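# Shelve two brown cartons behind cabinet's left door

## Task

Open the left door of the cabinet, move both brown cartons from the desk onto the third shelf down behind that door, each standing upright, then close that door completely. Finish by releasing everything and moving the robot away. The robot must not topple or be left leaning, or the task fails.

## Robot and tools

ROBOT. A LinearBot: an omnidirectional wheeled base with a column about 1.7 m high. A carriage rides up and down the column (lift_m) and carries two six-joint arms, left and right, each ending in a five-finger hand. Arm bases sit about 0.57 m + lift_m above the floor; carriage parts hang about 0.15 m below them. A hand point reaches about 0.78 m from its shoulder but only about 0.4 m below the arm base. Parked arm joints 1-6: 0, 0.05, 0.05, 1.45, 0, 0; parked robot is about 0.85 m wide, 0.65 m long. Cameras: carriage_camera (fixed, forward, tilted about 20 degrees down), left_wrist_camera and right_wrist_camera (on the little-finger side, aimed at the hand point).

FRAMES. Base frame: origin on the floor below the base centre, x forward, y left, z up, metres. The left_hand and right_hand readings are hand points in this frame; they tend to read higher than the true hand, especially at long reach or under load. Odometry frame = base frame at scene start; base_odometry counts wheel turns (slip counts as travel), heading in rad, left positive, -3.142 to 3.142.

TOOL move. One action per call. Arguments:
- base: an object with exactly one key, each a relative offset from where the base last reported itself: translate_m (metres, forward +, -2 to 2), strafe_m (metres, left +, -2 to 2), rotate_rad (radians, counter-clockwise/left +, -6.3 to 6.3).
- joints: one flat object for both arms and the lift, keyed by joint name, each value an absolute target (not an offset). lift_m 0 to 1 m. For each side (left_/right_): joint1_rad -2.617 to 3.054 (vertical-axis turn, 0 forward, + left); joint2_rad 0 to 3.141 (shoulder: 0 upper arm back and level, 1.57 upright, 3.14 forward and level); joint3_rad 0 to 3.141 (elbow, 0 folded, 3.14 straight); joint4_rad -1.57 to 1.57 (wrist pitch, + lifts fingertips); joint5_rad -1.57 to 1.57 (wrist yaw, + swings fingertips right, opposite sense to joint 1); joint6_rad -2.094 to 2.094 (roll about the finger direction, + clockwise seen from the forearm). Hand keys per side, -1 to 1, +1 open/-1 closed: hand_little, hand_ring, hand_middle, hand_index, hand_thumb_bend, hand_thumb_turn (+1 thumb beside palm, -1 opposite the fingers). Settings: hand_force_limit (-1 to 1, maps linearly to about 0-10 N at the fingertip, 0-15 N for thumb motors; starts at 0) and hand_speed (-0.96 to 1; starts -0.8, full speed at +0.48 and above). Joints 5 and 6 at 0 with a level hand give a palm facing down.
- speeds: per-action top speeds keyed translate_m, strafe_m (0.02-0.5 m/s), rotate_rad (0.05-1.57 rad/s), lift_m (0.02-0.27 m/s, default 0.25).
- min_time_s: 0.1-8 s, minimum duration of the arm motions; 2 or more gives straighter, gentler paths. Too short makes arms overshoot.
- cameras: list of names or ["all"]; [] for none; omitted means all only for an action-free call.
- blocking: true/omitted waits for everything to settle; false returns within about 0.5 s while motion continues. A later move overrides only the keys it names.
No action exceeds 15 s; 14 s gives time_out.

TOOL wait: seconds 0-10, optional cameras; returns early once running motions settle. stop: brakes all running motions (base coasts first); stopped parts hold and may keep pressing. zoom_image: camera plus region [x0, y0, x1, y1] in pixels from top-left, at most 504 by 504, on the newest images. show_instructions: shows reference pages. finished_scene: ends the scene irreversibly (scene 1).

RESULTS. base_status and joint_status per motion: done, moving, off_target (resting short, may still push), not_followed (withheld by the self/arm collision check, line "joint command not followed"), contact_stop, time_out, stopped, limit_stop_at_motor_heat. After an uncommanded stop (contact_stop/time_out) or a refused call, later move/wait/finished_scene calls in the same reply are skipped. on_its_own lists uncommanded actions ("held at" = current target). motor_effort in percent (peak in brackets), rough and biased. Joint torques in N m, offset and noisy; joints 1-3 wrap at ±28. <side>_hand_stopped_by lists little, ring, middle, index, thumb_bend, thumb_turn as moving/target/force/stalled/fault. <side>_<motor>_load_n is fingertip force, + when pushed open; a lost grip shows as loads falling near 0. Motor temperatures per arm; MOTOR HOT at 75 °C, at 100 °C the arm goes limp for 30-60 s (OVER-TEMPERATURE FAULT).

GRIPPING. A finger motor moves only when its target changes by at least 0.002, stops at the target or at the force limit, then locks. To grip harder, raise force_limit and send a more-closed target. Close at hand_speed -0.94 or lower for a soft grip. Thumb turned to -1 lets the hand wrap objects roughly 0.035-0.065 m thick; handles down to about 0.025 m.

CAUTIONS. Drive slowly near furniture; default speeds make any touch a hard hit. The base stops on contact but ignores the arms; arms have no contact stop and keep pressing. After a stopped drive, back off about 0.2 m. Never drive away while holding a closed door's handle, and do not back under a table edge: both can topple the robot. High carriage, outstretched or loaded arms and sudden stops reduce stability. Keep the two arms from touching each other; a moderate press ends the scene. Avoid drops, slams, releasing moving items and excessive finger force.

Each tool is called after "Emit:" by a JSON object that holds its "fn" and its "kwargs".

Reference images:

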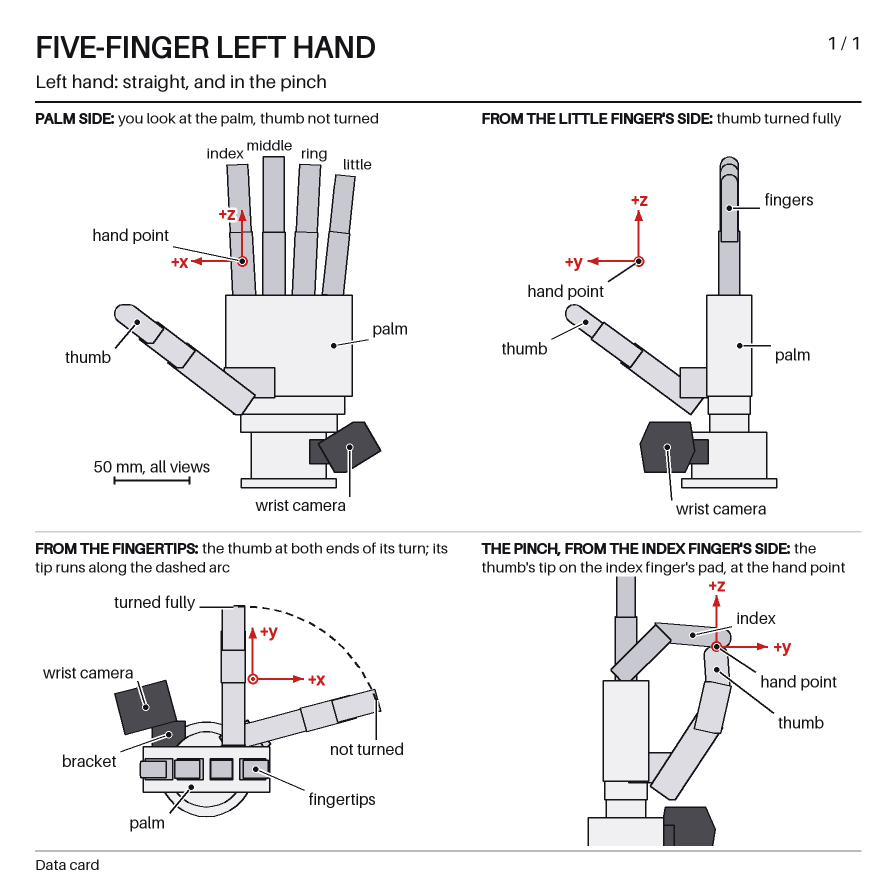

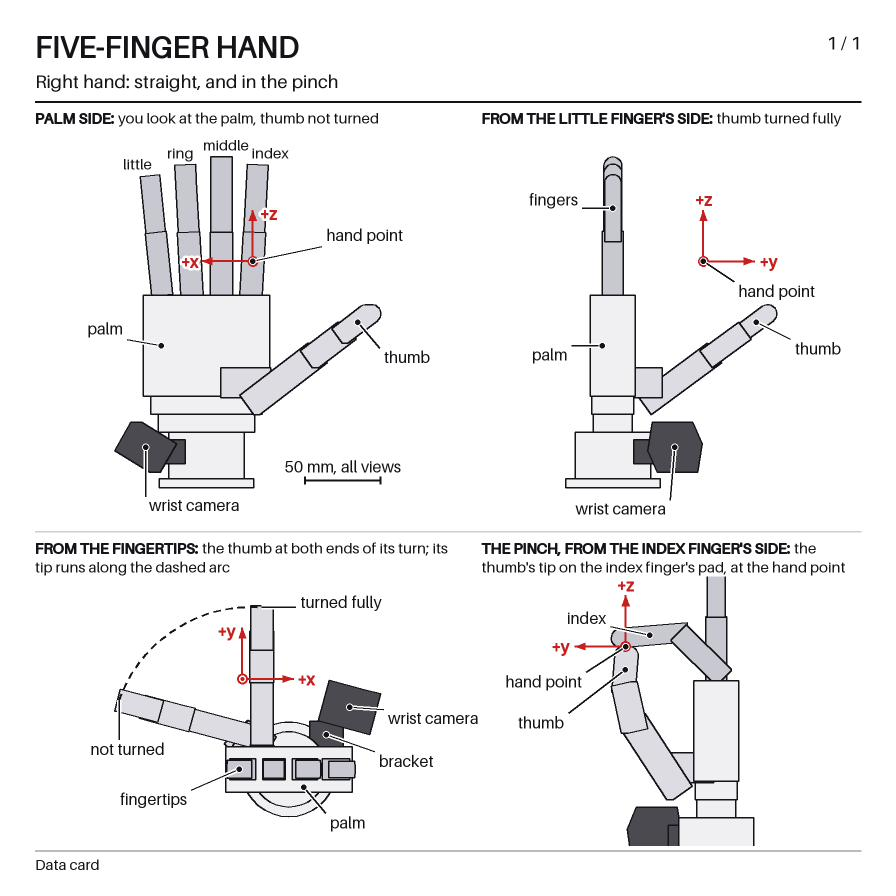

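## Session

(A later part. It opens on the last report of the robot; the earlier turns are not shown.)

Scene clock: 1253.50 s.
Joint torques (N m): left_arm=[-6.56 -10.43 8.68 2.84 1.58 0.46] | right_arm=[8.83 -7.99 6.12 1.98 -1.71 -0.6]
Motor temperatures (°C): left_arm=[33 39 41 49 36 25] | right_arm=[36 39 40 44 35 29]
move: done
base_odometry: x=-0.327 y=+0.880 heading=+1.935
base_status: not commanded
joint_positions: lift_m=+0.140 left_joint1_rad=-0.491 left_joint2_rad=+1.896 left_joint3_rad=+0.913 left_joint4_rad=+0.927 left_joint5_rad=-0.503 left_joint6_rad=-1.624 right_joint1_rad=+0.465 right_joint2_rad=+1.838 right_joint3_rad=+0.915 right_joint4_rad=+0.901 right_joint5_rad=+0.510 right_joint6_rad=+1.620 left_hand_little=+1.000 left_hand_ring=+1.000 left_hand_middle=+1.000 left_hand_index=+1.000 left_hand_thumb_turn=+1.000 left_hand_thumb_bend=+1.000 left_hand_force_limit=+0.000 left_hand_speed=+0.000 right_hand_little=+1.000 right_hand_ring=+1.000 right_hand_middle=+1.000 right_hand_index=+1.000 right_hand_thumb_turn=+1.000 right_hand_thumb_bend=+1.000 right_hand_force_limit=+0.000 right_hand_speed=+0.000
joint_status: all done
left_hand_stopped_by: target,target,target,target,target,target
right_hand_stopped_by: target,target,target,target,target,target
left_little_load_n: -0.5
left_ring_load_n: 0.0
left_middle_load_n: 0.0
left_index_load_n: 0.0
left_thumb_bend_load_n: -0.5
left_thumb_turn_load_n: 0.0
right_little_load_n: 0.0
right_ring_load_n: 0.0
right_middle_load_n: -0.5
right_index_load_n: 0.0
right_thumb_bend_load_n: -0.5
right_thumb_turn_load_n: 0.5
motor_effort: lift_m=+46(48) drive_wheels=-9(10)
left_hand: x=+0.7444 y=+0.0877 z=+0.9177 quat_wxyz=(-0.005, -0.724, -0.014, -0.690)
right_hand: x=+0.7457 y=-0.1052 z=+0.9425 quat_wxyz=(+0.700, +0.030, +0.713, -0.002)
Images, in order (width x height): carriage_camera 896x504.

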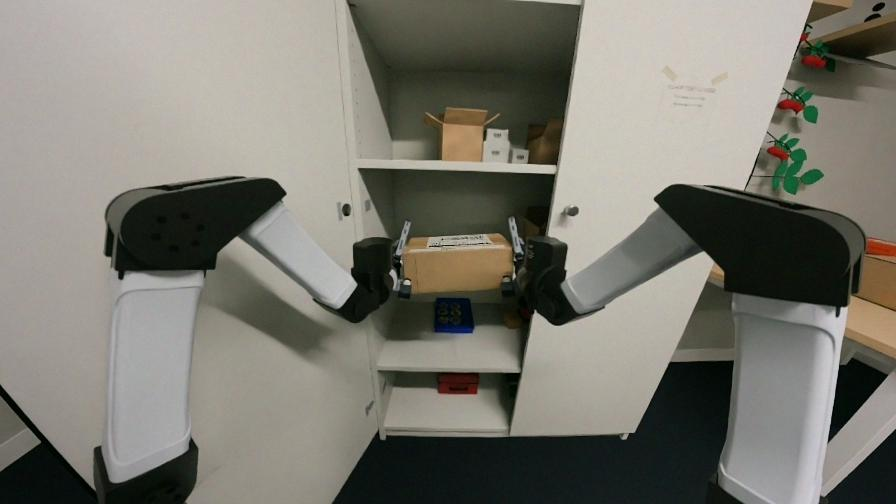

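Emit:
{"fn": "move", "kwargs": {"joints": {"lift_m": 0.19, "left_joint2_rad": 1.84}, "speeds": {"lift_m": 0.06}, "min_time_s": 2, "cameras": ["carriage_camera"]}}

Emit:
{"fn": "zoom_image", "kwargs": {"camera": "carriage_camera", "region": [340, 200, 564, 360]}}

Scene clock: 1265.13 s.
Joint torques (N m): left_arm=[-6.23 -11.89 8.7 2.88 1.54 0.44] | right_arm=[8.84 -7.97 6.11 1.93 -1.72 -0.59]
move: done
base_odometry: x=-0.327 y=+0.880 heading=+1.935
base_status: not commanded
joint_positions: lift_m=+0.190 left_joint1_rad=-0.491 left_joint2_rad=+1.888 left_joint3_rad=+0.913 left_joint4_rad=+0.926 left_joint5_rad=-0.503 left_joint6_rad=-1.621 right_joint1_rad=+0.465 right_joint2_rad=+1.838 right_joint3_rad=+0.915 right_joint4_rad=+0.906 right_joint5_rad=+0.510 right_joint6_rad=+1.620 left_hand_little=+1.000 left_hand_ring=+1.000 left_hand_middle=+1.000 left_hand_index=+1.000 left_hand_thumb_turn=+1.000 left_hand_thumb_bend=+1.000 left_hand_force_limit=+0.000 left_hand_speed=+0.000 right_hand_little=+1.000 right_hand_ring=+1.000 right_hand_middle=+1.000 right_hand_index=+1.000 right_hand_thumb_turn=+1.000 right_hand_thumb_bend=+1.000 right_hand_force_limit=+0.000 right_hand_speed=+0.000
joint_status: all done
left_hand_stopped_by: target,target,target,target,target,target
right_hand_stopped_by: target,target,target,target,target,target
left_little_load_n: 0.0
left_ring_load_n: 0.0
left_middle_load_n: -0.5
left_index_load_n: 0.0
left_thumb_bend_load_n: -0.5
left_thumb_turn_load_n: 0.0
right_little_load_n: 0.0
right_ring_load_n: 0.0
right_middle_load_n: 0.0
right_index_load_n: 0.0
right_thumb_bend_load_n: -0.5
right_thumb_turn_load_n: 0.0
motor_effort: lift_m=+44(53) drive_wheels=-9(10)
left_hand: x=+0.7438 y=+0.0880 z=+0.9712 quat_wxyz=(-0.005, -0.722, -0.014, -0.692)
right_hand: x=+0.7456 y=-0.1052 z=+0.9939 quat_wxyz=(+0.702, +0.031, +0.712, -0.001)
Images, in order (width x height): carriage_camera 896x504.

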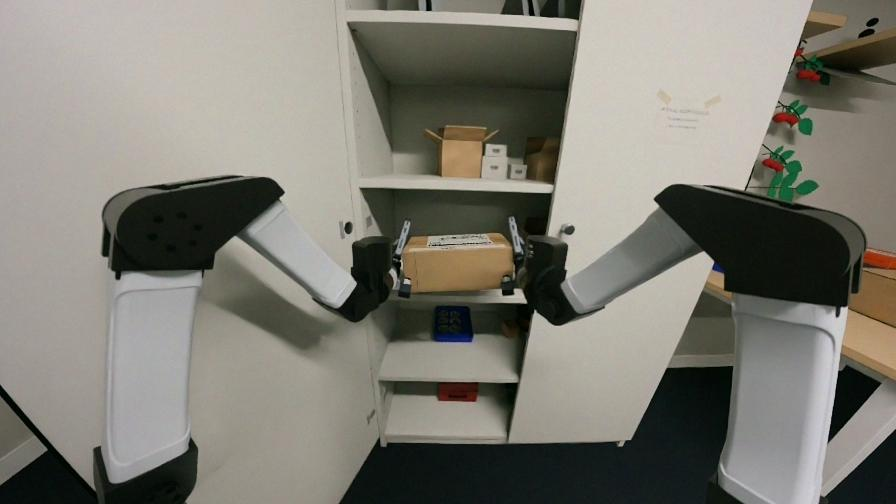

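Scaled by 2.250 from the camera's image (finer frame: 1280x720).

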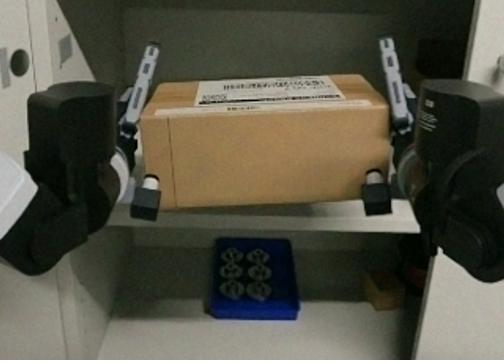

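Emit:
{"fn": "zoom_image", "kwargs": {"camera": "carriage_camera", "region": [385, 270, 545, 320]}}

Scaled by 3.150 from the camera's image (finer frame: 1280x720).

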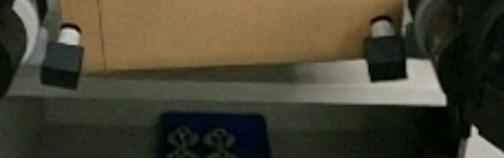

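Emit:
{"fn": "move", "kwargs": {"joints": {"right_joint2_rad": 1.875, "lift_m": 0.185, "left_joint2_rad": 1.83}, "min_time_s": 2, "cameras": ["carriage_camera"]}}

Emit:
{"fn": "zoom_image", "kwargs": {"camera": "carriage_camera", "region": [340, 200, 564, 360]}}

Scene clock: 1280.73 s.
Joint torques (N m): left_arm=[-6.52 -10.95 8.66 2.77 1.58 0.43] | right_arm=[8.81 -6.2 6.09 2 -1.72 -0.64]
move: done
base_odometry: x=-0.327 y=+0.880 heading=+1.935
base_status: not commanded
joint_positions: lift_m=+0.185 left_joint1_rad=-0.491 left_joint2_rad=+1.870 left_joint3_rad=+0.913 left_joint4_rad=+0.932 left_joint5_rad=-0.503 left_joint6_rad=-1.621 right_joint1_rad=+0.465 right_joint2_rad=+1.865 right_joint3_rad=+0.915 right_joint4_rad=+0.900 right_joint5_rad=+0.512 right_joint6_rad=+1.622 left_hand_little=+1.000 left_hand_ring=+1.000 left_hand_middle=+1.000 left_hand_index=+1.000 left_hand_thumb_turn=+1.000 left_hand_thumb_bend=+1.000 left_hand_force_limit=+0.000 left_hand_speed=+0.000 right_hand_little=+1.000 right_hand_ring=+1.000 right_hand_middle=+1.000 right_hand_index=+1.000 right_hand_thumb_turn=+1.000 right_hand_thumb_bend=+1.000 right_hand_force_limit=+0.000 right_hand_speed=+0.000
joint_status: all done
left_hand_stopped_by: target,target,target,target,target,target
right_hand_stopped_by: target,target,target,target,target,target
left_little_load_n: 0.0
left_ring_load_n: 0.0
left_middle_load_n: 0.0
left_index_load_n: 0.0
left_thumb_bend_load_n: -0.5
left_thumb_turn_load_n: 0.0
right_little_load_n: 0.0
right_ring_load_n: 0.0
right_middle_load_n: 0.0
right_index_load_n: 0.0
right_thumb_bend_load_n: -0.5
right_thumb_turn_load_n: 0.5
motor_effort: lift_m=+45(46) drive_wheels=+8(10)
left_hand: x=+0.7419 y=+0.0890 z=+0.9780 quat_wxyz=(-0.009, -0.714, -0.018, -0.699)
right_hand: x=+0.7485 y=-0.1041 z=+0.9730 quat_wxyz=(+0.692, +0.027, +0.722, -0.007)
Images, in order (width x height): carriage_camera 896x504.

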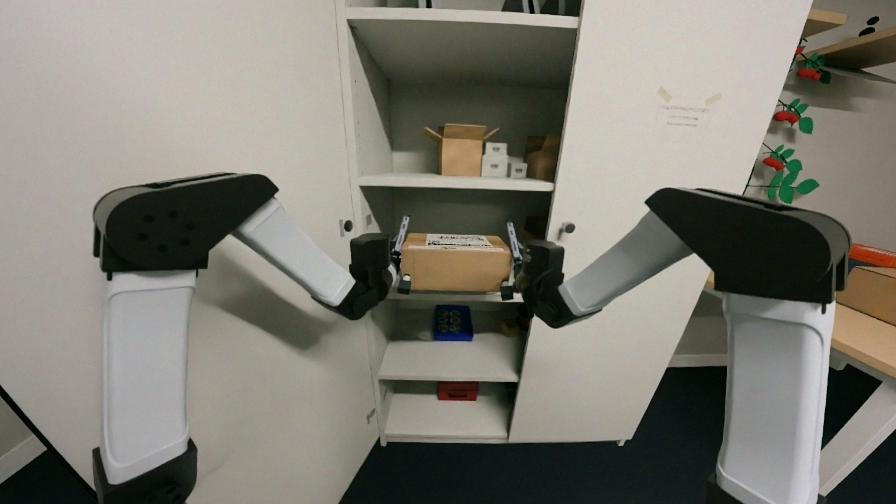

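Scaled by 2.250 from the camera's image (finer frame: 1280x720).

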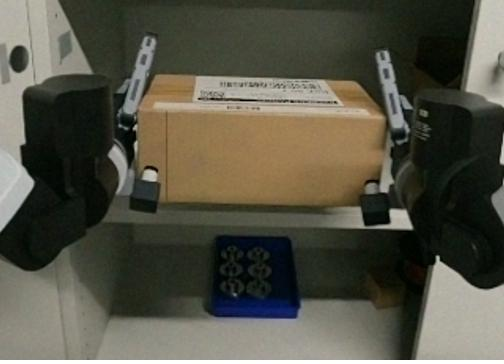

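Emit:
{"fn": "move", "kwargs": {"base": {"translate_m": 0.18}, "joints": {"lift_m": 0.17}, "speeds": {"translate_m": 0.06, "lift_m": 0.06}, "cameras": ["carriage_camera"]}}

Emit:
{"fn": "zoom_image", "kwargs": {"camera": "carriage_camera", "region": [300, 150, 600, 350]}}

Scene clock: 1288.10 s.
Joint torques (N m): left_arm=[-6.52 -9.99 8.65 2.65 1.56 0.41] | right_arm=[8.81 -7.13 6.06 2.25 -1.73 -0.63]
move: contact_stop
base_odometry: x=-0.378 y=+1.015 heading=+1.930
base_status: translate_m contact_stop (by the wheels' count: +0.145 of +0.180)
joint_positions: lift_m=+0.169 left_joint1_rad=-0.492 left_joint2_rad=+1.859 left_joint3_rad=+0.913 left_joint4_rad=+0.948 left_joint5_rad=-0.505 left_joint6_rad=-1.616 right_joint1_rad=+0.466 right_joint2_rad=+1.873 right_joint3_rad=+0.915 right_joint4_rad=+0.873 right_joint5_rad=+0.512 right_joint6_rad=+1.622 left_hand_little=+1.000 left_hand_ring=+1.000 left_hand_middle=+1.000 left_hand_index=+1.000 left_hand_thumb_turn=+1.000 left_hand_thumb_bend=+1.000 left_hand_force_limit=+0.000 left_hand_speed=+0.000 right_hand_little=+1.000 right_hand_ring=+1.000 right_hand_middle=+1.000 right_hand_index=+1.000 right_hand_thumb_turn=+1.000 right_hand_thumb_bend=+1.000 right_hand_force_limit=+0.000 right_hand_speed=+0.000
joint_status: all done
left_hand_stopped_by: target,target,target,target,target,target
right_hand_stopped_by: target,target,target,target,target,target
left_little_load_n: 0.0
left_ring_load_n: 0.0
left_middle_load_n: 0.0
left_index_load_n: 0.0
left_thumb_bend_load_n: -0.5
left_thumb_turn_load_n: 0.0
right_little_load_n: 0.0
right_ring_load_n: 0.0
right_middle_load_n: 0.0
right_index_load_n: 0.0
right_thumb_bend_load_n: -1.0
right_thumb_turn_load_n: 0.5
motor_effort: lift_m=+53(57) drive_wheels=+35(74)
left_hand: x=+0.7404 y=+0.0899 z=+0.9720 quat_wxyz=(-0.011, -0.706, -0.021, -0.708)
right_hand: x=+0.7496 y=-0.1032 z=+0.9454 quat_wxyz=(+0.680, +0.021, +0.732, -0.013)
Images, in order (width x height): carriage_camera 896x504.

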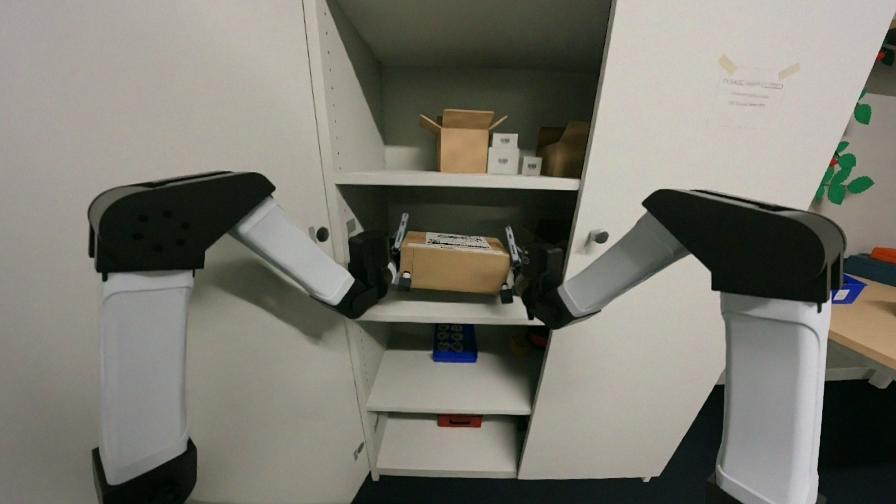

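Scaled by 1.680 from the camera's image (finer frame: 1280x720).

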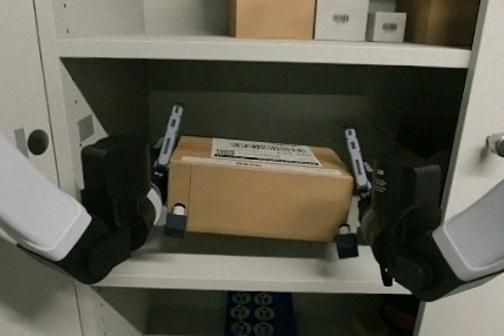

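Emit:
{"fn": "move", "kwargs": {"joints": {"lift_m": 0.2}, "speeds": {"lift_m": 0.05}, "cameras": ["carriage_camera"]}}

Emit:
{"fn": "zoom_image", "kwargs": {"camera": "carriage_camera", "region": [300, 150, 600, 350]}}

Scene clock: 1301.37 s.
Joint torques (N m): left_arm=[-6.48 -10 8.69 2.57 1.58 0.41] | right_arm=[8.68 -7.16 6.12 2.22 -1.68 -0.61]
move: done
base_odometry: x=-0.378 y=+1.015 heading=+1.930
base_status: not commanded
joint_positions: lift_m=+0.199 left_joint1_rad=-0.492 left_joint2_rad=+1.858 left_joint3_rad=+0.913 left_joint4_rad=+0.952 left_joint5_rad=-0.506 left_joint6_rad=-1.615 right_joint1_rad=+0.466 right_joint2_rad=+1.875 right_joint3_rad=+0.915 right_joint4_rad=+0.875 right_joint5_rad=+0.513 right_joint6_rad=+1.622 left_hand_little=+1.000 left_hand_ring=+1.000 left_hand_middle=+1.000 left_hand_index=+1.000 left_hand_thumb_turn=+1.000 left_hand_thumb_bend=+1.000 left_hand_force_limit=+0.000 left_hand_speed=+0.000 right_hand_little=+1.000 right_hand_ring=+1.000 right_hand_middle=+1.000 right_hand_index=+1.000 right_hand_thumb_turn=+1.000 right_hand_thumb_bend=+1.000 right_hand_force_limit=+0.000 right_hand_speed=+0.000
joint_status: all done
left_hand_stopped_by: target,target,target,target,target,target
right_hand_stopped_by: target,target,target,target,target,target
left_little_load_n: 0.0
left_ring_load_n: 0.0
left_middle_load_n: 0.0
left_index_load_n: 0.0
left_thumb_bend_load_n: 0.0
left_thumb_turn_load_n: 0.0
right_little_load_n: 0.0
right_ring_load_n: 0.0
right_middle_load_n: 0.0
right_index_load_n: 0.0
right_thumb_bend_load_n: -1.0
right_thumb_turn_load_n: 0.5
motor_effort: lift_m=+64(73) drive_wheels=+38(39)
left_hand: x=+0.7402 y=+0.0902 z=+1.0033 quat_wxyz=(-0.012, -0.704, -0.022, -0.709)
right_hand: x=+0.7496 y=-0.1031 z=+0.9745 quat_wxyz=(+0.681, +0.021, +0.732, -0.013)
Images, in order (width x height): carriage_camera 896x504.

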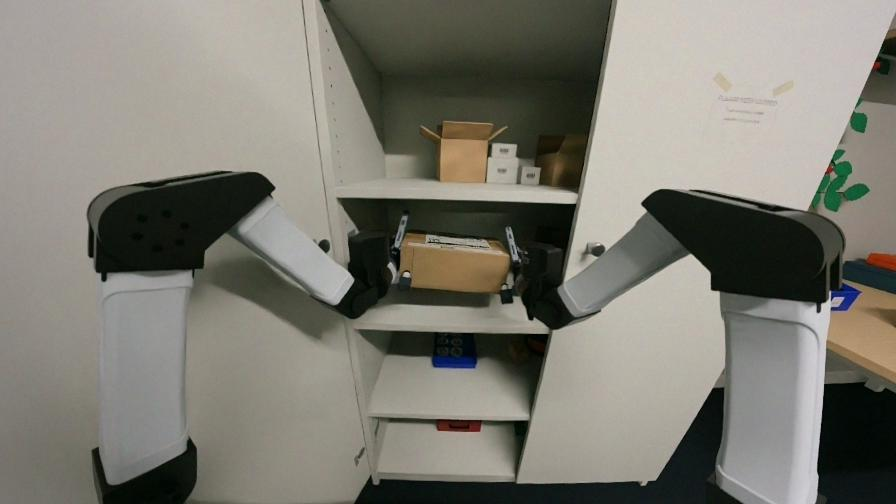

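Scaled by 1.680 from the camera's image (finer frame: 1280x720).

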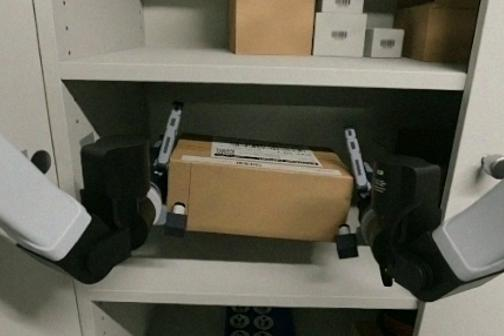

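Emit:
{"fn": "zoom_image", "kwargs": {"camera": "carriage_camera", "region": [480, 190, 620, 340]}}

Emit:
{"fn": "zoom_image", "kwargs": {"camera": "carriage_camera", "region": [300, 190, 440, 340]}}

Scaled by 3.360 from the camera's image (finer frame: 1280x720).

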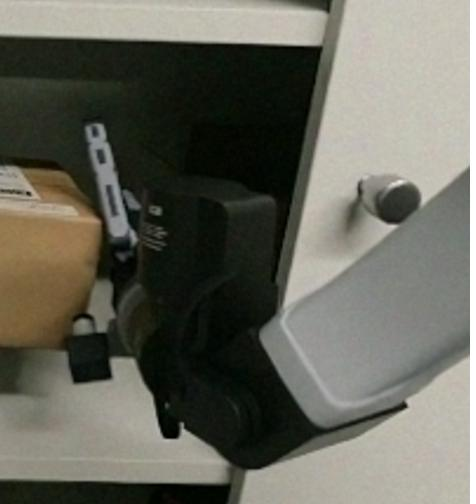

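Scaled by 3.360 from the camera's image (finer frame: 1280x720).

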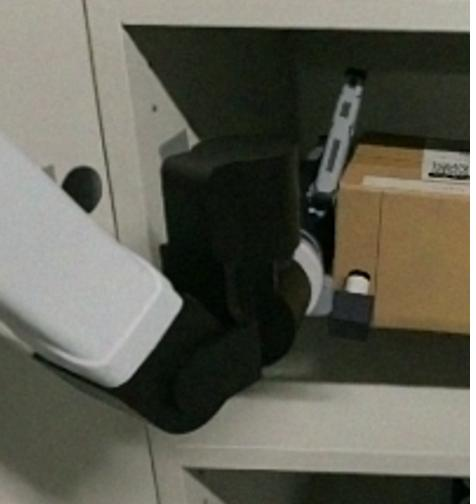

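Emit:
{"fn": "move", "kwargs": {"base": {"translate_m": -0.08}, "speeds": {"translate_m": 0.05}, "cameras": ["carriage_camera"]}}

Scene clock: 1341.13 s.
Joint torques (N m): left_arm=[-6.64 -9.47 8.85 2.58 1.63 0.34] | right_arm=[8.79 -7.27 6.06 2.24 -1.7 -0.62]
Motor temperatures (°C): left_arm=[34 46 42 49 37 25] | right_arm=[37 39 40 49 35 29]
move: done
base_odometry: x=-0.350 y=+0.940 heading=+1.930
base_status: done
joint_positions: lift_m=+0.200 left_joint1_rad=-0.492 left_joint2_rad=+1.855 left_joint3_rad=+0.913 left_joint4_rad=+0.951 left_joint5_rad=-0.506 left_joint6_rad=-1.613 right_joint1_rad=+0.467 right_joint2_rad=+1.876 right_joint3_rad=+0.915 right_joint4_rad=+0.868 right_joint5_rad=+0.513 right_joint6_rad=+1.622 left_hand_little=+1.000 left_hand_ring=+1.000 left_hand_middle=+1.000 left_hand_index=+1.000 left_hand_thumb_turn=+1.000 left_hand_thumb_bend=+1.000 left_hand_force_limit=+0.000 left_hand_speed=+0.000 right_hand_little=+1.000 right_hand_ring=+1.000 right_hand_middle=+1.000 right_hand_index=+1.000 right_hand_thumb_turn=+1.000 right_hand_thumb_bend=+1.000 right_hand_force_limit=+0.000 right_hand_speed=+0.000
joint_status: not commanded
left_hand_stopped_by: target,target,target,target,target,target
right_hand_stopped_by: target,target,target,target,target,target
left_little_load_n: 0.0
left_ring_load_n: 0.0
left_middle_load_n: 0.0
left_index_load_n: 0.0
left_thumb_bend_load_n: 0.0
left_thumb_turn_load_n: 0.0
right_little_load_n: 0.0
right_ring_load_n: 0.0
right_middle_load_n: 0.0
right_index_load_n: 0.0
right_thumb_bend_load_n: -1.0
right_thumb_turn_load_n: 0.5
motor_effort: lift_m=+46(62) drive_wheels=+9(23)
left_hand: x=+0.7399 y=+0.0902 z=+1.0055 quat_wxyz=(-0.012, -0.704, -0.021, -0.710)
right_hand: x=+0.7497 y=-0.1028 z=+0.9730 quat_wxyz=(+0.678, +0.020, +0.735, -0.014)
Images, in order (width x height): carriage_camera 896x504.

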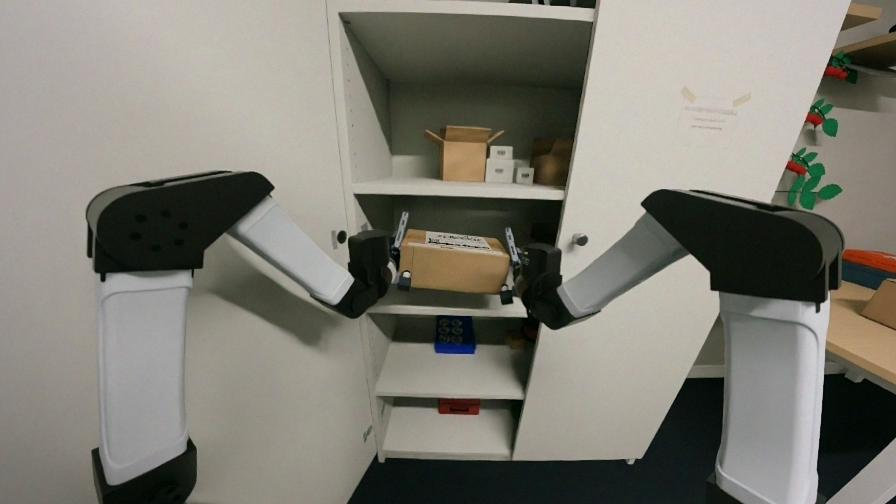

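Emit:
{"fn": "move", "kwargs": {"joints": {"right_joint2_rad": 1.81, "right_joint4_rad": 0.93, "left_joint2_rad": 1.86, "left_joint4_rad": 0.955}, "min_time_s": 2}}

Emit:
{"fn": "move", "kwargs": {"base": {"strafe_m": -0.03}, "speeds": {"strafe_m": 0.04}, "cameras": ["carriage_camera"]}}

Emit:
{"fn": "zoom_image", "kwargs": {"camera": "carriage_camera", "region": [300, 150, 600, 350]}}

Scene clock: 1358.90 s.
Joint torques (N m): left_arm=[-6.52 -7.05 8.65 2.41 1.58 0.37] | right_arm=[8.62 -10.13 6.08 2.32 -1.73 -0.64]
move: off_target
base_odometry: x=-0.350 y=+0.940 heading=+1.930
base_status: not commanded
joint_positions: lift_m=+0.200 left_joint1_rad=-0.492 left_joint2_rad=+1.855 left_joint3_rad=+0.913 left_joint4_rad=+0.948 left_joint5_rad=-0.503 left_joint6_rad=-1.618 right_joint1_rad=+0.467 right_joint2_rad=+1.849 right_joint3_rad=+0.915 right_joint4_rad=+0.883 right_joint5_rad=+0.513 right_joint6_rad=+1.622 left_hand_little=+1.000 left_hand_ring=+1.000 left_hand_middle=+1.000 left_hand_index=+1.000 left_hand_thumb_turn=+1.000 left_hand_thumb_bend=+1.000 left_hand_force_limit=+0.000 left_hand_speed=+0.000 right_hand_little=+1.000 right_hand_ring=+1.000 right_hand_middle=+1.000 right_hand_index=+1.000 right_hand_thumb_turn=+1.000 right_hand_thumb_bend=+1.000 right_hand_force_limit=+0.000 right_hand_speed=+0.000
joint_status: right_joint4_rad off_target (ended at +0.883, target +0.930); the others done
left_hand_stopped_by: target,target,target,target,target,target
right_hand_stopped_by: target,target,target,target,target,target
left_little_load_n: 0.0
left_ring_load_n: 0.0
left_middle_load_n: 0.0
left_index_load_n: 0.0
left_thumb_bend_load_n: -0.5
left_thumb_turn_load_n: 0.0
right_little_load_n: 0.0
right_ring_load_n: 0.0
right_middle_load_n: 0.0
right_index_load_n: 0.0
right_thumb_bend_load_n: -0.5
right_thumb_turn_load_n: 0.5
motor_effort: lift_m=+46(48) drive_wheels=+8(10)
left_hand: x=+0.7398 y=+0.0897 z=+1.0048 quat_wxyz=(-0.014, -0.705, -0.021, -0.709)
right_hand: x=+0.7470 y=-0.1041 z=+0.9918 quat_wxyz=(+0.691, +0.026, +0.722, -0.007)
pictures: none

Scene clock: 1360.17 s.
Joint torques (N m): left_arm=[-6.61 -7.3 8.75 2.49 1.5 0.45] | right_arm=[8.69 -9.92 6.12 2.27 -1.77 -0.62]
move: done
base_odometry: x=-0.322 y=+0.951 heading=+1.930
base_status: done
joint_positions: lift_m=+0.200 left_joint1_rad=-0.492 left_joint2_rad=+1.855 left_joint3_rad=+0.913 left_joint4_rad=+0.944 left_joint5_rad=-0.502 left_joint6_rad=-1.621 right_joint1_rad=+0.468 right_joint2_rad=+1.846 right_joint3_rad=+0.915 right_joint4_rad=+0.889 right_joint5_rad=+0.513 right_joint6_rad=+1.622 left_hand_little=+1.000 left_hand_ring=+1.000 left_hand_middle=+1.000 left_hand_index=+1.000 left_hand_thumb_turn=+1.000 left_hand_thumb_bend=+1.000 left_hand_force_limit=+0.000 left_hand_speed=+0.000 right_hand_little=+1.000 right_hand_ring=+1.000 right_hand_middle=+1.000 right_hand_index=+1.000 right_hand_thumb_turn=+1.000 right_hand_thumb_bend=+1.000 right_hand_force_limit=+0.000 right_hand_speed=+0.000
joint_status: not commanded
left_hand_stopped_by: target,target,target,target,target,target
right_hand_stopped_by: target,target,target,target,target,target
left_little_load_n: 0.0
left_ring_load_n: 0.0
left_middle_load_n: 0.0
left_index_load_n: 0.0
left_thumb_bend_load_n: 0.0
left_thumb_turn_load_n: 0.0
right_little_load_n: 0.0
right_ring_load_n: 0.0
right_middle_load_n: 0.0
right_index_load_n: 0.0
right_thumb_bend_load_n: -1.0
right_thumb_turn_load_n: 0.5
motor_effort: lift_m=+46(48) drive_wheels=+7(18)
left_hand: x=+0.7398 y=+0.0894 z=+1.0039 quat_wxyz=(-0.015, -0.706, -0.022, -0.708)
right_hand: x=+0.7464 y=-0.1040 z=+0.9951 quat_wxyz=(+0.694, +0.028, +0.719, -0.005)
Images, in order (width x height): carriage_camera 896x504.

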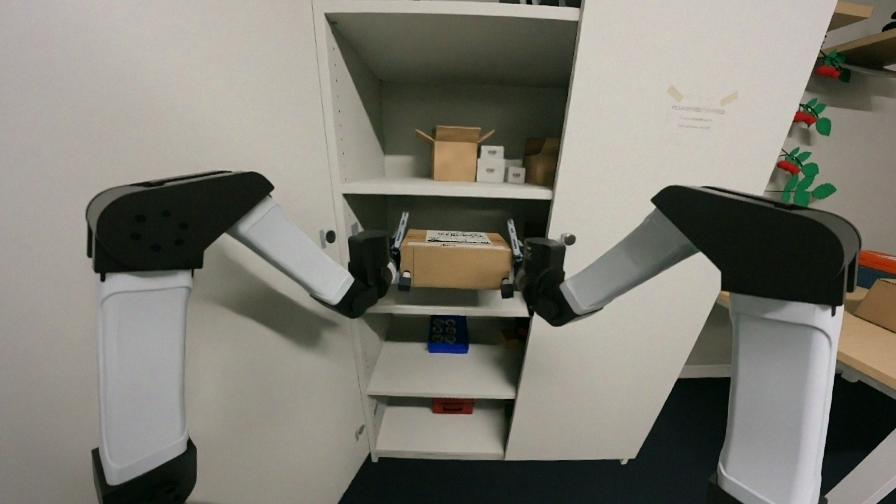

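Scaled by 1.680 from the camera's image (finer frame: 1280x720).

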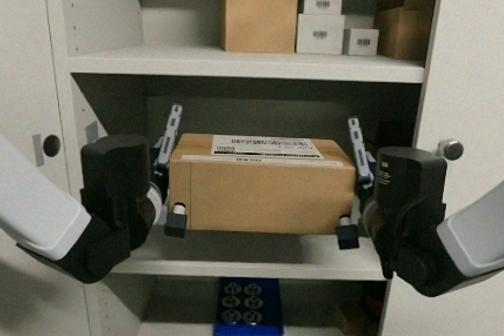

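Emit:
{"fn": "move", "kwargs": {"base": {"strafe_m": 0.012}, "joints": {"lift_m": 0.185}, "speeds": {"strafe_m": 0.03}}}

Emit:
{"fn": "move", "kwargs": {"base": {"translate_m": 0.06}, "speeds": {"translate_m": 0.04}, "cameras": ["carriage_camera"]}}

Emit:
{"fn": "zoom_image", "kwargs": {"camera": "carriage_camera", "region": [300, 150, 600, 350]}}

Scene clock: 1366.83 s.
Joint torques (N m): left_arm=[-6.06 -7.09 8.65 2.63 1.51 0.5] | right_arm=[8.66 -9.2 6.27 2.17 -1.73 -0.61]
move: done
base_odometry: x=-0.333 y=+0.946 heading=+1.930
base_status: done
joint_positions: lift_m=+0.185 left_joint1_rad=-0.493 left_joint2_rad=+1.855 left_joint3_rad=+0.913 left_joint4_rad=+0.929 left_joint5_rad=-0.501 left_joint6_rad=-1.623 right_joint1_rad=+0.468 right_joint2_rad=+1.836 right_joint3_rad=+0.914 right_joint4_rad=+0.903 right_joint5_rad=+0.513 right_joint6_rad=+1.622 left_hand_little=+1.000 left_hand_ring=+1.000 left_hand_middle=+1.000 left_hand_index=+1.000 left_hand_thumb_turn=+1.000 left_hand_thumb_bend=+1.000 left_hand_force_limit=+0.000 left_hand_speed=+0.000 right_hand_little=+1.000 right_hand_ring=+1.000 right_hand_middle=+1.000 right_hand_index=+1.000 right_hand_thumb_turn=+1.000 right_hand_thumb_bend=+1.000 right_hand_force_limit=+0.000 right_hand_speed=+0.000
joint_status: all done
left_hand_stopped_by: target,target,target,target,target,target
right_hand_stopped_by: target,target,target,target,target,target
left_little_load_n: 0.0
left_ring_load_n: 0.0
left_middle_load_n: 0.0
left_index_load_n: 0.0
left_thumb_bend_load_n: -0.5
left_thumb_turn_load_n: 0.0
right_little_load_n: 0.0
right_ring_load_n: 0.0
right_middle_load_n: 0.0
right_index_load_n: 0.0
right_thumb_bend_load_n: -0.5
right_thumb_turn_load_n: 0.5
motor_effort: lift_m=+46(47) drive_wheels=-7(13)
left_hand: x=+0.7401 y=+0.0888 z=+0.9850 quat_wxyz=(-0.013, -0.711, -0.019, -0.703)
right_hand: x=+0.7449 y=-0.1047 z=+0.9887 quat_wxyz=(+0.701, +0.031, +0.712, -0.001)
pictures: none

Scene clock: 1368.87 s.
Joint torques (N m): left_arm=[-6.16 -7.28 8.77 2.6 1.57 0.46] | right_arm=[8.54 -9.01 6.24 2.12 -1.73 -0.63]
move: done
base_odometry: x=-0.354 y=+1.002 heading=+1.930
base_status: done
joint_positions: lift_m=+0.185 left_joint1_rad=-0.493 left_joint2_rad=+1.855 left_joint3_rad=+0.913 left_joint4_rad=+0.928 left_joint5_rad=-0.501 left_joint6_rad=-1.623 right_joint1_rad=+0.468 right_joint2_rad=+1.836 right_joint3_rad=+0.914 right_joint4_rad=+0.907 right_joint5_rad=+0.513 right_joint6_rad=+1.622 left_hand_little=+1.000 left_hand_ring=+1.000 left_hand_middle=+1.000 left_hand_index=+1.000 left_hand_thumb_turn=+1.000 left_hand_thumb_bend=+1.000 left_hand_force_limit=+0.000 left_hand_speed=+0.000 right_hand_little=+1.000 right_hand_ring=+1.000 right_hand_middle=+1.000 right_hand_index=+1.000 right_hand_thumb_turn=+1.000 right_hand_thumb_bend=+1.000 right_hand_force_limit=+0.000 right_hand_speed=+0.000
joint_status: not commanded
left_hand_stopped_by: target,target,target,target,target,target
right_hand_stopped_by: target,target,target,target,target,target
left_little_load_n: 0.0
left_ring_load_n: 0.0
left_middle_load_n: 0.0
left_index_load_n: 0.0
left_thumb_bend_load_n: -0.5
left_thumb_turn_load_n: 0.0
right_little_load_n: 0.0
right_ring_load_n: 0.0
right_middle_load_n: 0.0
right_index_load_n: 0.0
right_thumb_bend_load_n: -1.0
right_thumb_turn_load_n: 0.5
motor_effort: lift_m=+46(47) drive_wheels=+8(12)
left_hand: x=+0.7401 y=+0.0888 z=+0.9849 quat_wxyz=(-0.013, -0.711, -0.019, -0.703)
right_hand: x=+0.7448 y=-0.1048 z=+0.9898 quat_wxyz=(+0.703, +0.032, +0.711, +0.000)
Images, in order (width x height): carriage_camera 896x504.

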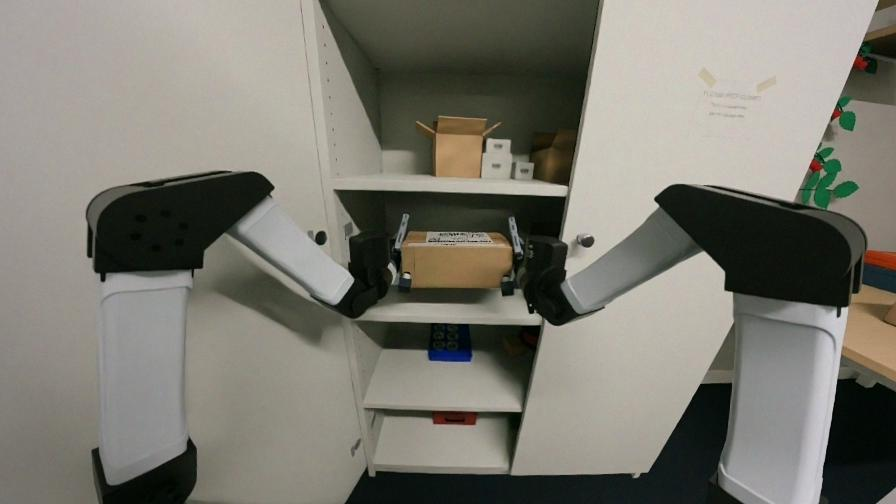

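Scaled by 1.680 from the camera's image (finer frame: 1280x720).

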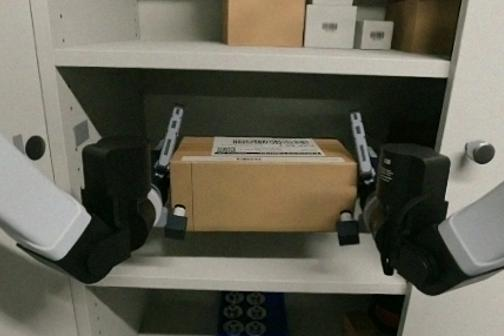

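Emit:
{"fn": "move", "kwargs": {"base": {"translate_m": 0.04}, "speeds": {"translate_m": 0.04}}}

Emit:
{"fn": "move", "kwargs": {"base": {"translate_m": 0.04}, "speeds": {"translate_m": 0.04}, "cameras": ["carriage_camera"]}}

Emit:
{"fn": "zoom_image", "kwargs": {"camera": "carriage_camera", "region": [300, 150, 600, 350]}}

Scene clock: 1374.30 s.
Joint torques (N m): left_arm=[-6.32 -7.2 8.7 2.62 1.48 0.42] | right_arm=[8.64 -9.03 6.23 2.02 -1.74 -0.65]
move: done
base_odometry: x=-0.368 y=+1.040 heading=+1.930
base_status: done
joint_positions: lift_m=+0.185 left_joint1_rad=-0.493 left_joint2_rad=+1.855 left_joint3_rad=+0.913 left_joint4_rad=+0.928 left_joint5_rad=-0.500 left_joint6_rad=-1.623 right_joint1_rad=+0.468 right_joint2_rad=+1.836 right_joint3_rad=+0.914 right_joint4_rad=+0.910 right_joint5_rad=+0.513 right_joint6_rad=+1.622 left_hand_little=+1.000 left_hand_ring=+1.000 left_hand_middle=+1.000 left_hand_index=+1.000 left_hand_thumb_turn=+1.000 left_hand_thumb_bend=+1.000 left_hand_force_limit=+0.000 left_hand_speed=+0.000 right_hand_little=+1.000 right_hand_ring=+1.000 right_hand_middle=+1.000 right_hand_index=+1.000 right_hand_thumb_turn=+1.000 right_hand_thumb_bend=+1.000 right_hand_force_limit=+0.000 right_hand_speed=+0.000
joint_status: not commanded
left_hand_stopped_by: target,target,target,target,target,target
right_hand_stopped_by: target,target,target,target,target,target
left_little_load_n: 0.0
left_ring_load_n: 0.0
left_middle_load_n: 0.0
left_index_load_n: 0.0
left_thumb_bend_load_n: -0.5
left_thumb_turn_load_n: 0.0
right_little_load_n: 0.0
right_ring_load_n: 0.0
right_middle_load_n: 0.0
right_index_load_n: 0.0
right_thumb_bend_load_n: -0.5
right_thumb_turn_load_n: 0.5
motor_effort: lift_m=+46(47) drive_wheels=+8(19)
left_hand: x=+0.7401 y=+0.0887 z=+0.9847 quat_wxyz=(-0.013, -0.711, -0.019, -0.703)
right_hand: x=+0.7447 y=-0.1048 z=+0.9909 quat_wxyz=(+0.704, +0.032, +0.710, +0.000)
pictures: none

Scene clock: 1375.80 s.
Joint torques (N m): left_arm=[-6.39 -7.06 8.49 2.66 1.56 0.48] | right_arm=[8.62 -8.96 6.3 2.08 -1.72 -0.64]
move: done
base_odometry: x=-0.382 y=+1.077 heading=+1.929
base_status: done
joint_positions: lift_m=+0.185 left_joint1_rad=-0.493 left_joint2_rad=+1.855 left_joint3_rad=+0.913 left_joint4_rad=+0.926 left_joint5_rad=-0.500 left_joint6_rad=-1.623 right_joint1_rad=+0.468 right_joint2_rad=+1.834 right_joint3_rad=+0.914 right_joint4_rad=+0.913 right_joint5_rad=+0.513 right_joint6_rad=+1.622 left_hand_little=+1.000 left_hand_ring=+1.000 left_hand_middle=+1.000 left_hand_index=+1.000 left_hand_thumb_turn=+1.000 left_hand_thumb_bend=+1.000 left_hand_force_limit=+0.000 left_hand_speed=+0.000 right_hand_little=+1.000 right_hand_ring=+1.000 right_hand_middle=+1.000 right_hand_index=+1.000 right_hand_thumb_turn=+1.000 right_hand_thumb_bend=+1.000 right_hand_force_limit=+0.000 right_hand_speed=+0.000
joint_status: not commanded
left_hand_stopped_by: target,target,target,target,target,target
right_hand_stopped_by: target,target,target,target,target,target
left_little_load_n: 0.0
left_ring_load_n: 0.0
left_middle_load_n: 0.0
left_index_load_n: 0.0
left_thumb_bend_load_n: -0.5
left_thumb_turn_load_n: 0.0
right_little_load_n: 0.0
right_ring_load_n: 0.0
right_middle_load_n: 0.0
right_index_load_n: 0.0
right_thumb_bend_load_n: -0.5
right_thumb_turn_load_n: 0.5
motor_effort: lift_m=+45(46) drive_wheels=+26(34)
left_hand: x=+0.7400 y=+0.0883 z=+0.9844 quat_wxyz=(-0.014, -0.712, -0.018, -0.702)
right_hand: x=+0.7443 y=-0.1048 z=+0.9924 quat_wxyz=(+0.705, +0.033, +0.708, +0.001)
Images, in order (width x height): carriage_camera 896x504.

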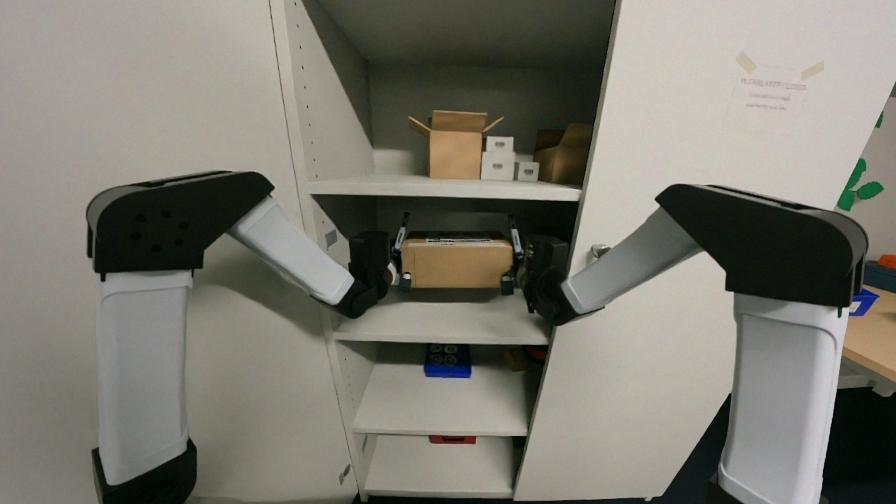

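Scaled by 1.680 from the camera's image (finer frame: 1280x720).

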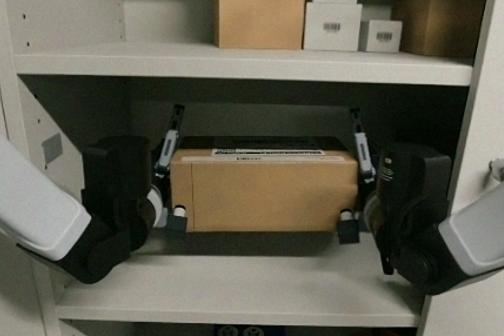

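Emit:
{"fn": "move", "kwargs": {"joints": {"lift_m": 0.145}, "speeds": {"lift_m": 0.04}, "cameras": ["carriage_camera"]}}

Emit:
{"fn": "zoom_image", "kwargs": {"camera": "carriage_camera", "region": [340, 200, 564, 360]}}

Scene clock: 1430.10 s.
Joint torques (N m): left_arm=[-6.3 -7.32 8.5 2.7 1.55 0.49] | right_arm=[8.46 -8.55 6.12 2.08 -1.74 -0.62]
Motor temperatures (°C): left_arm=[34 41 42 50 37 25] | right_arm=[37 44 43 48 36 29]
move: done
base_odometry: x=-0.382 y=+1.077 heading=+1.929
base_status: not commanded
joint_positions: lift_m=+0.146 left_joint1_rad=-0.493 left_joint2_rad=+1.855 left_joint3_rad=+0.913 left_joint4_rad=+0.923 left_joint5_rad=-0.500 left_joint6_rad=-1.624 right_joint1_rad=+0.468 right_joint2_rad=+1.833 right_joint3_rad=+0.914 right_joint4_rad=+0.913 right_joint5_rad=+0.513 right_joint6_rad=+1.622 left_hand_little=+1.000 left_hand_ring=+1.000 left_hand_middle=+1.000 left_hand_index=+1.000 left_hand_thumb_turn=+1.000 left_hand_thumb_bend=+1.000 left_hand_force_limit=+0.000 left_hand_speed=+0.000 right_hand_little=+1.000 right_hand_ring=+1.000 right_hand_middle=+1.000 right_hand_index=+1.000 right_hand_thumb_turn=+1.000 right_hand_thumb_bend=+1.000 right_hand_force_limit=+0.000 right_hand_speed=+0.000
joint_status: all done
left_hand_stopped_by: target,target,target,target,target,target
right_hand_stopped_by: target,target,target,target,target,target
left_little_load_n: 0.0
left_ring_load_n: 0.0
left_middle_load_n: 0.0
left_index_load_n: 0.0
left_thumb_bend_load_n: -0.5
left_thumb_turn_load_n: 0.5
right_little_load_n: 0.0
right_ring_load_n: 0.0
right_middle_load_n: 0.0
right_index_load_n: 0.0
right_thumb_bend_load_n: -0.5
right_thumb_turn_load_n: 0.5
motor_effort: lift_m=+33(37) drive_wheels=+22(27)
left_hand: x=+0.7401 y=+0.0883 z=+0.9442 quat_wxyz=(-0.013, -0.713, -0.018, -0.701)
right_hand: x=+0.7442 y=-0.1049 z=+0.9540 quat_wxyz=(+0.705, +0.033, +0.708, +0.001)
Images, in order (width x height): carriage_camera 896x504.

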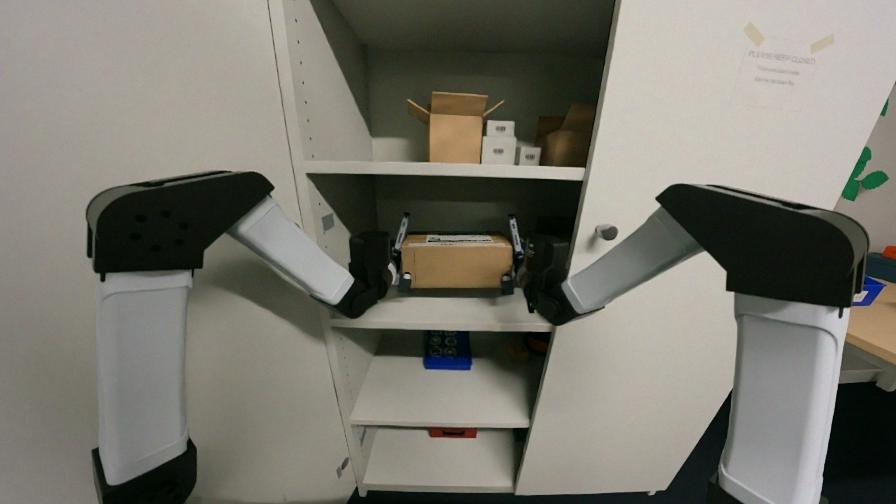

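Scaled by 2.250 from the camera's image (finer frame: 1280x720).

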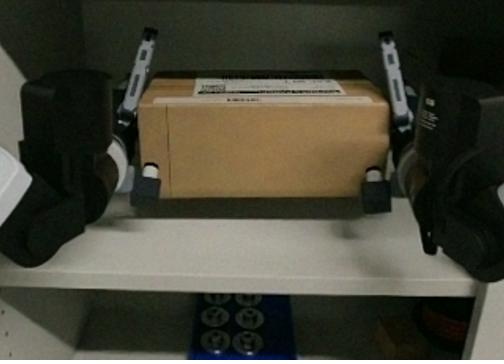

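Emit:
{"fn": "move", "kwargs": {"joints": {"lift_m": 0.12}, "speeds": {"lift_m": 0.03}, "cameras": ["carriage_camera"]}}

Emit:
{"fn": "zoom_image", "kwargs": {"camera": "carriage_camera", "region": [340, 200, 564, 360]}}

Scene clock: 1434.23 s.
Joint torques (N m): left_arm=[-6.32 -7.31 8.76 2.72 1.53 0.42] | right_arm=[8.54 -8.81 6.23 2.06 -1.73 -0.63]
move: done
base_odometry: x=-0.382 y=+1.077 heading=+1.929
base_status: not commanded
joint_positions: lift_m=+0.121 left_joint1_rad=-0.493 left_joint2_rad=+1.855 left_joint3_rad=+0.913 left_joint4_rad=+0.922 left_joint5_rad=-0.500 left_joint6_rad=-1.624 right_joint1_rad=+0.468 right_joint2_rad=+1.833 right_joint3_rad=+0.914 right_joint4_rad=+0.914 right_joint5_rad=+0.513 right_joint6_rad=+1.622 left_hand_little=+1.000 left_hand_ring=+1.000 left_hand_middle=+1.000 left_hand_index=+1.000 left_hand_thumb_turn=+1.000 left_hand_thumb_bend=+1.000 left_hand_force_limit=+0.000 left_hand_speed=+0.000 right_hand_little=+1.000 right_hand_ring=+1.000 right_hand_middle=+1.000 right_hand_index=+1.000 right_hand_thumb_turn=+1.000 right_hand_thumb_bend=+1.000 right_hand_force_limit=+0.000 right_hand_speed=+0.000
joint_status: all done
left_hand_stopped_by: target,target,target,target,target,target
right_hand_stopped_by: target,target,target,target,target,target
left_little_load_n: 0.0
left_ring_load_n: 0.0
left_middle_load_n: 0.0
left_index_load_n: 0.0
left_thumb_bend_load_n: -0.5
left_thumb_turn_load_n: 0.0
right_little_load_n: 0.0
right_ring_load_n: 0.0
right_middle_load_n: 0.0
right_index_load_n: 0.0
right_thumb_bend_load_n: -0.5
right_thumb_turn_load_n: 0.5
motor_effort: lift_m=+33(34) drive_wheels=+22(23)
left_hand: x=+0.7401 y=+0.0883 z=+0.9191 quat_wxyz=(-0.013, -0.713, -0.018, -0.701)
right_hand: x=+0.7441 y=-0.1049 z=+0.9294 quat_wxyz=(+0.706, +0.033, +0.708, +0.002)
Images, in order (width x height): carriage_camera 896x504.

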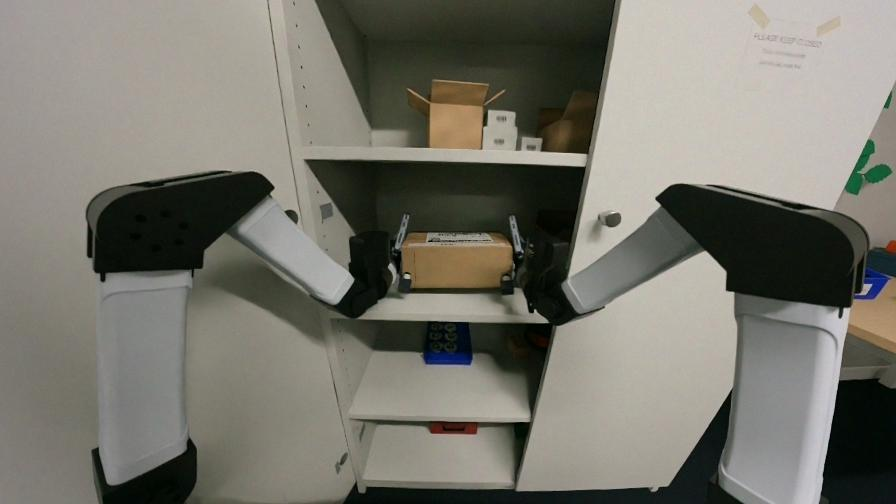

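Scaled by 2.250 from the camera's image (finer frame: 1280x720).

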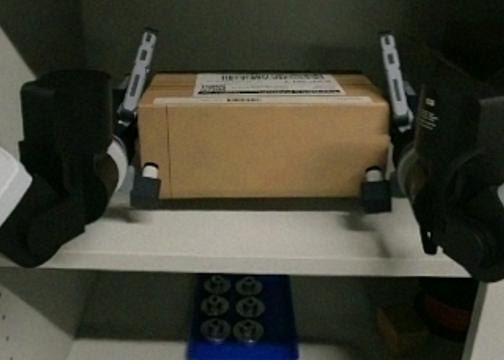

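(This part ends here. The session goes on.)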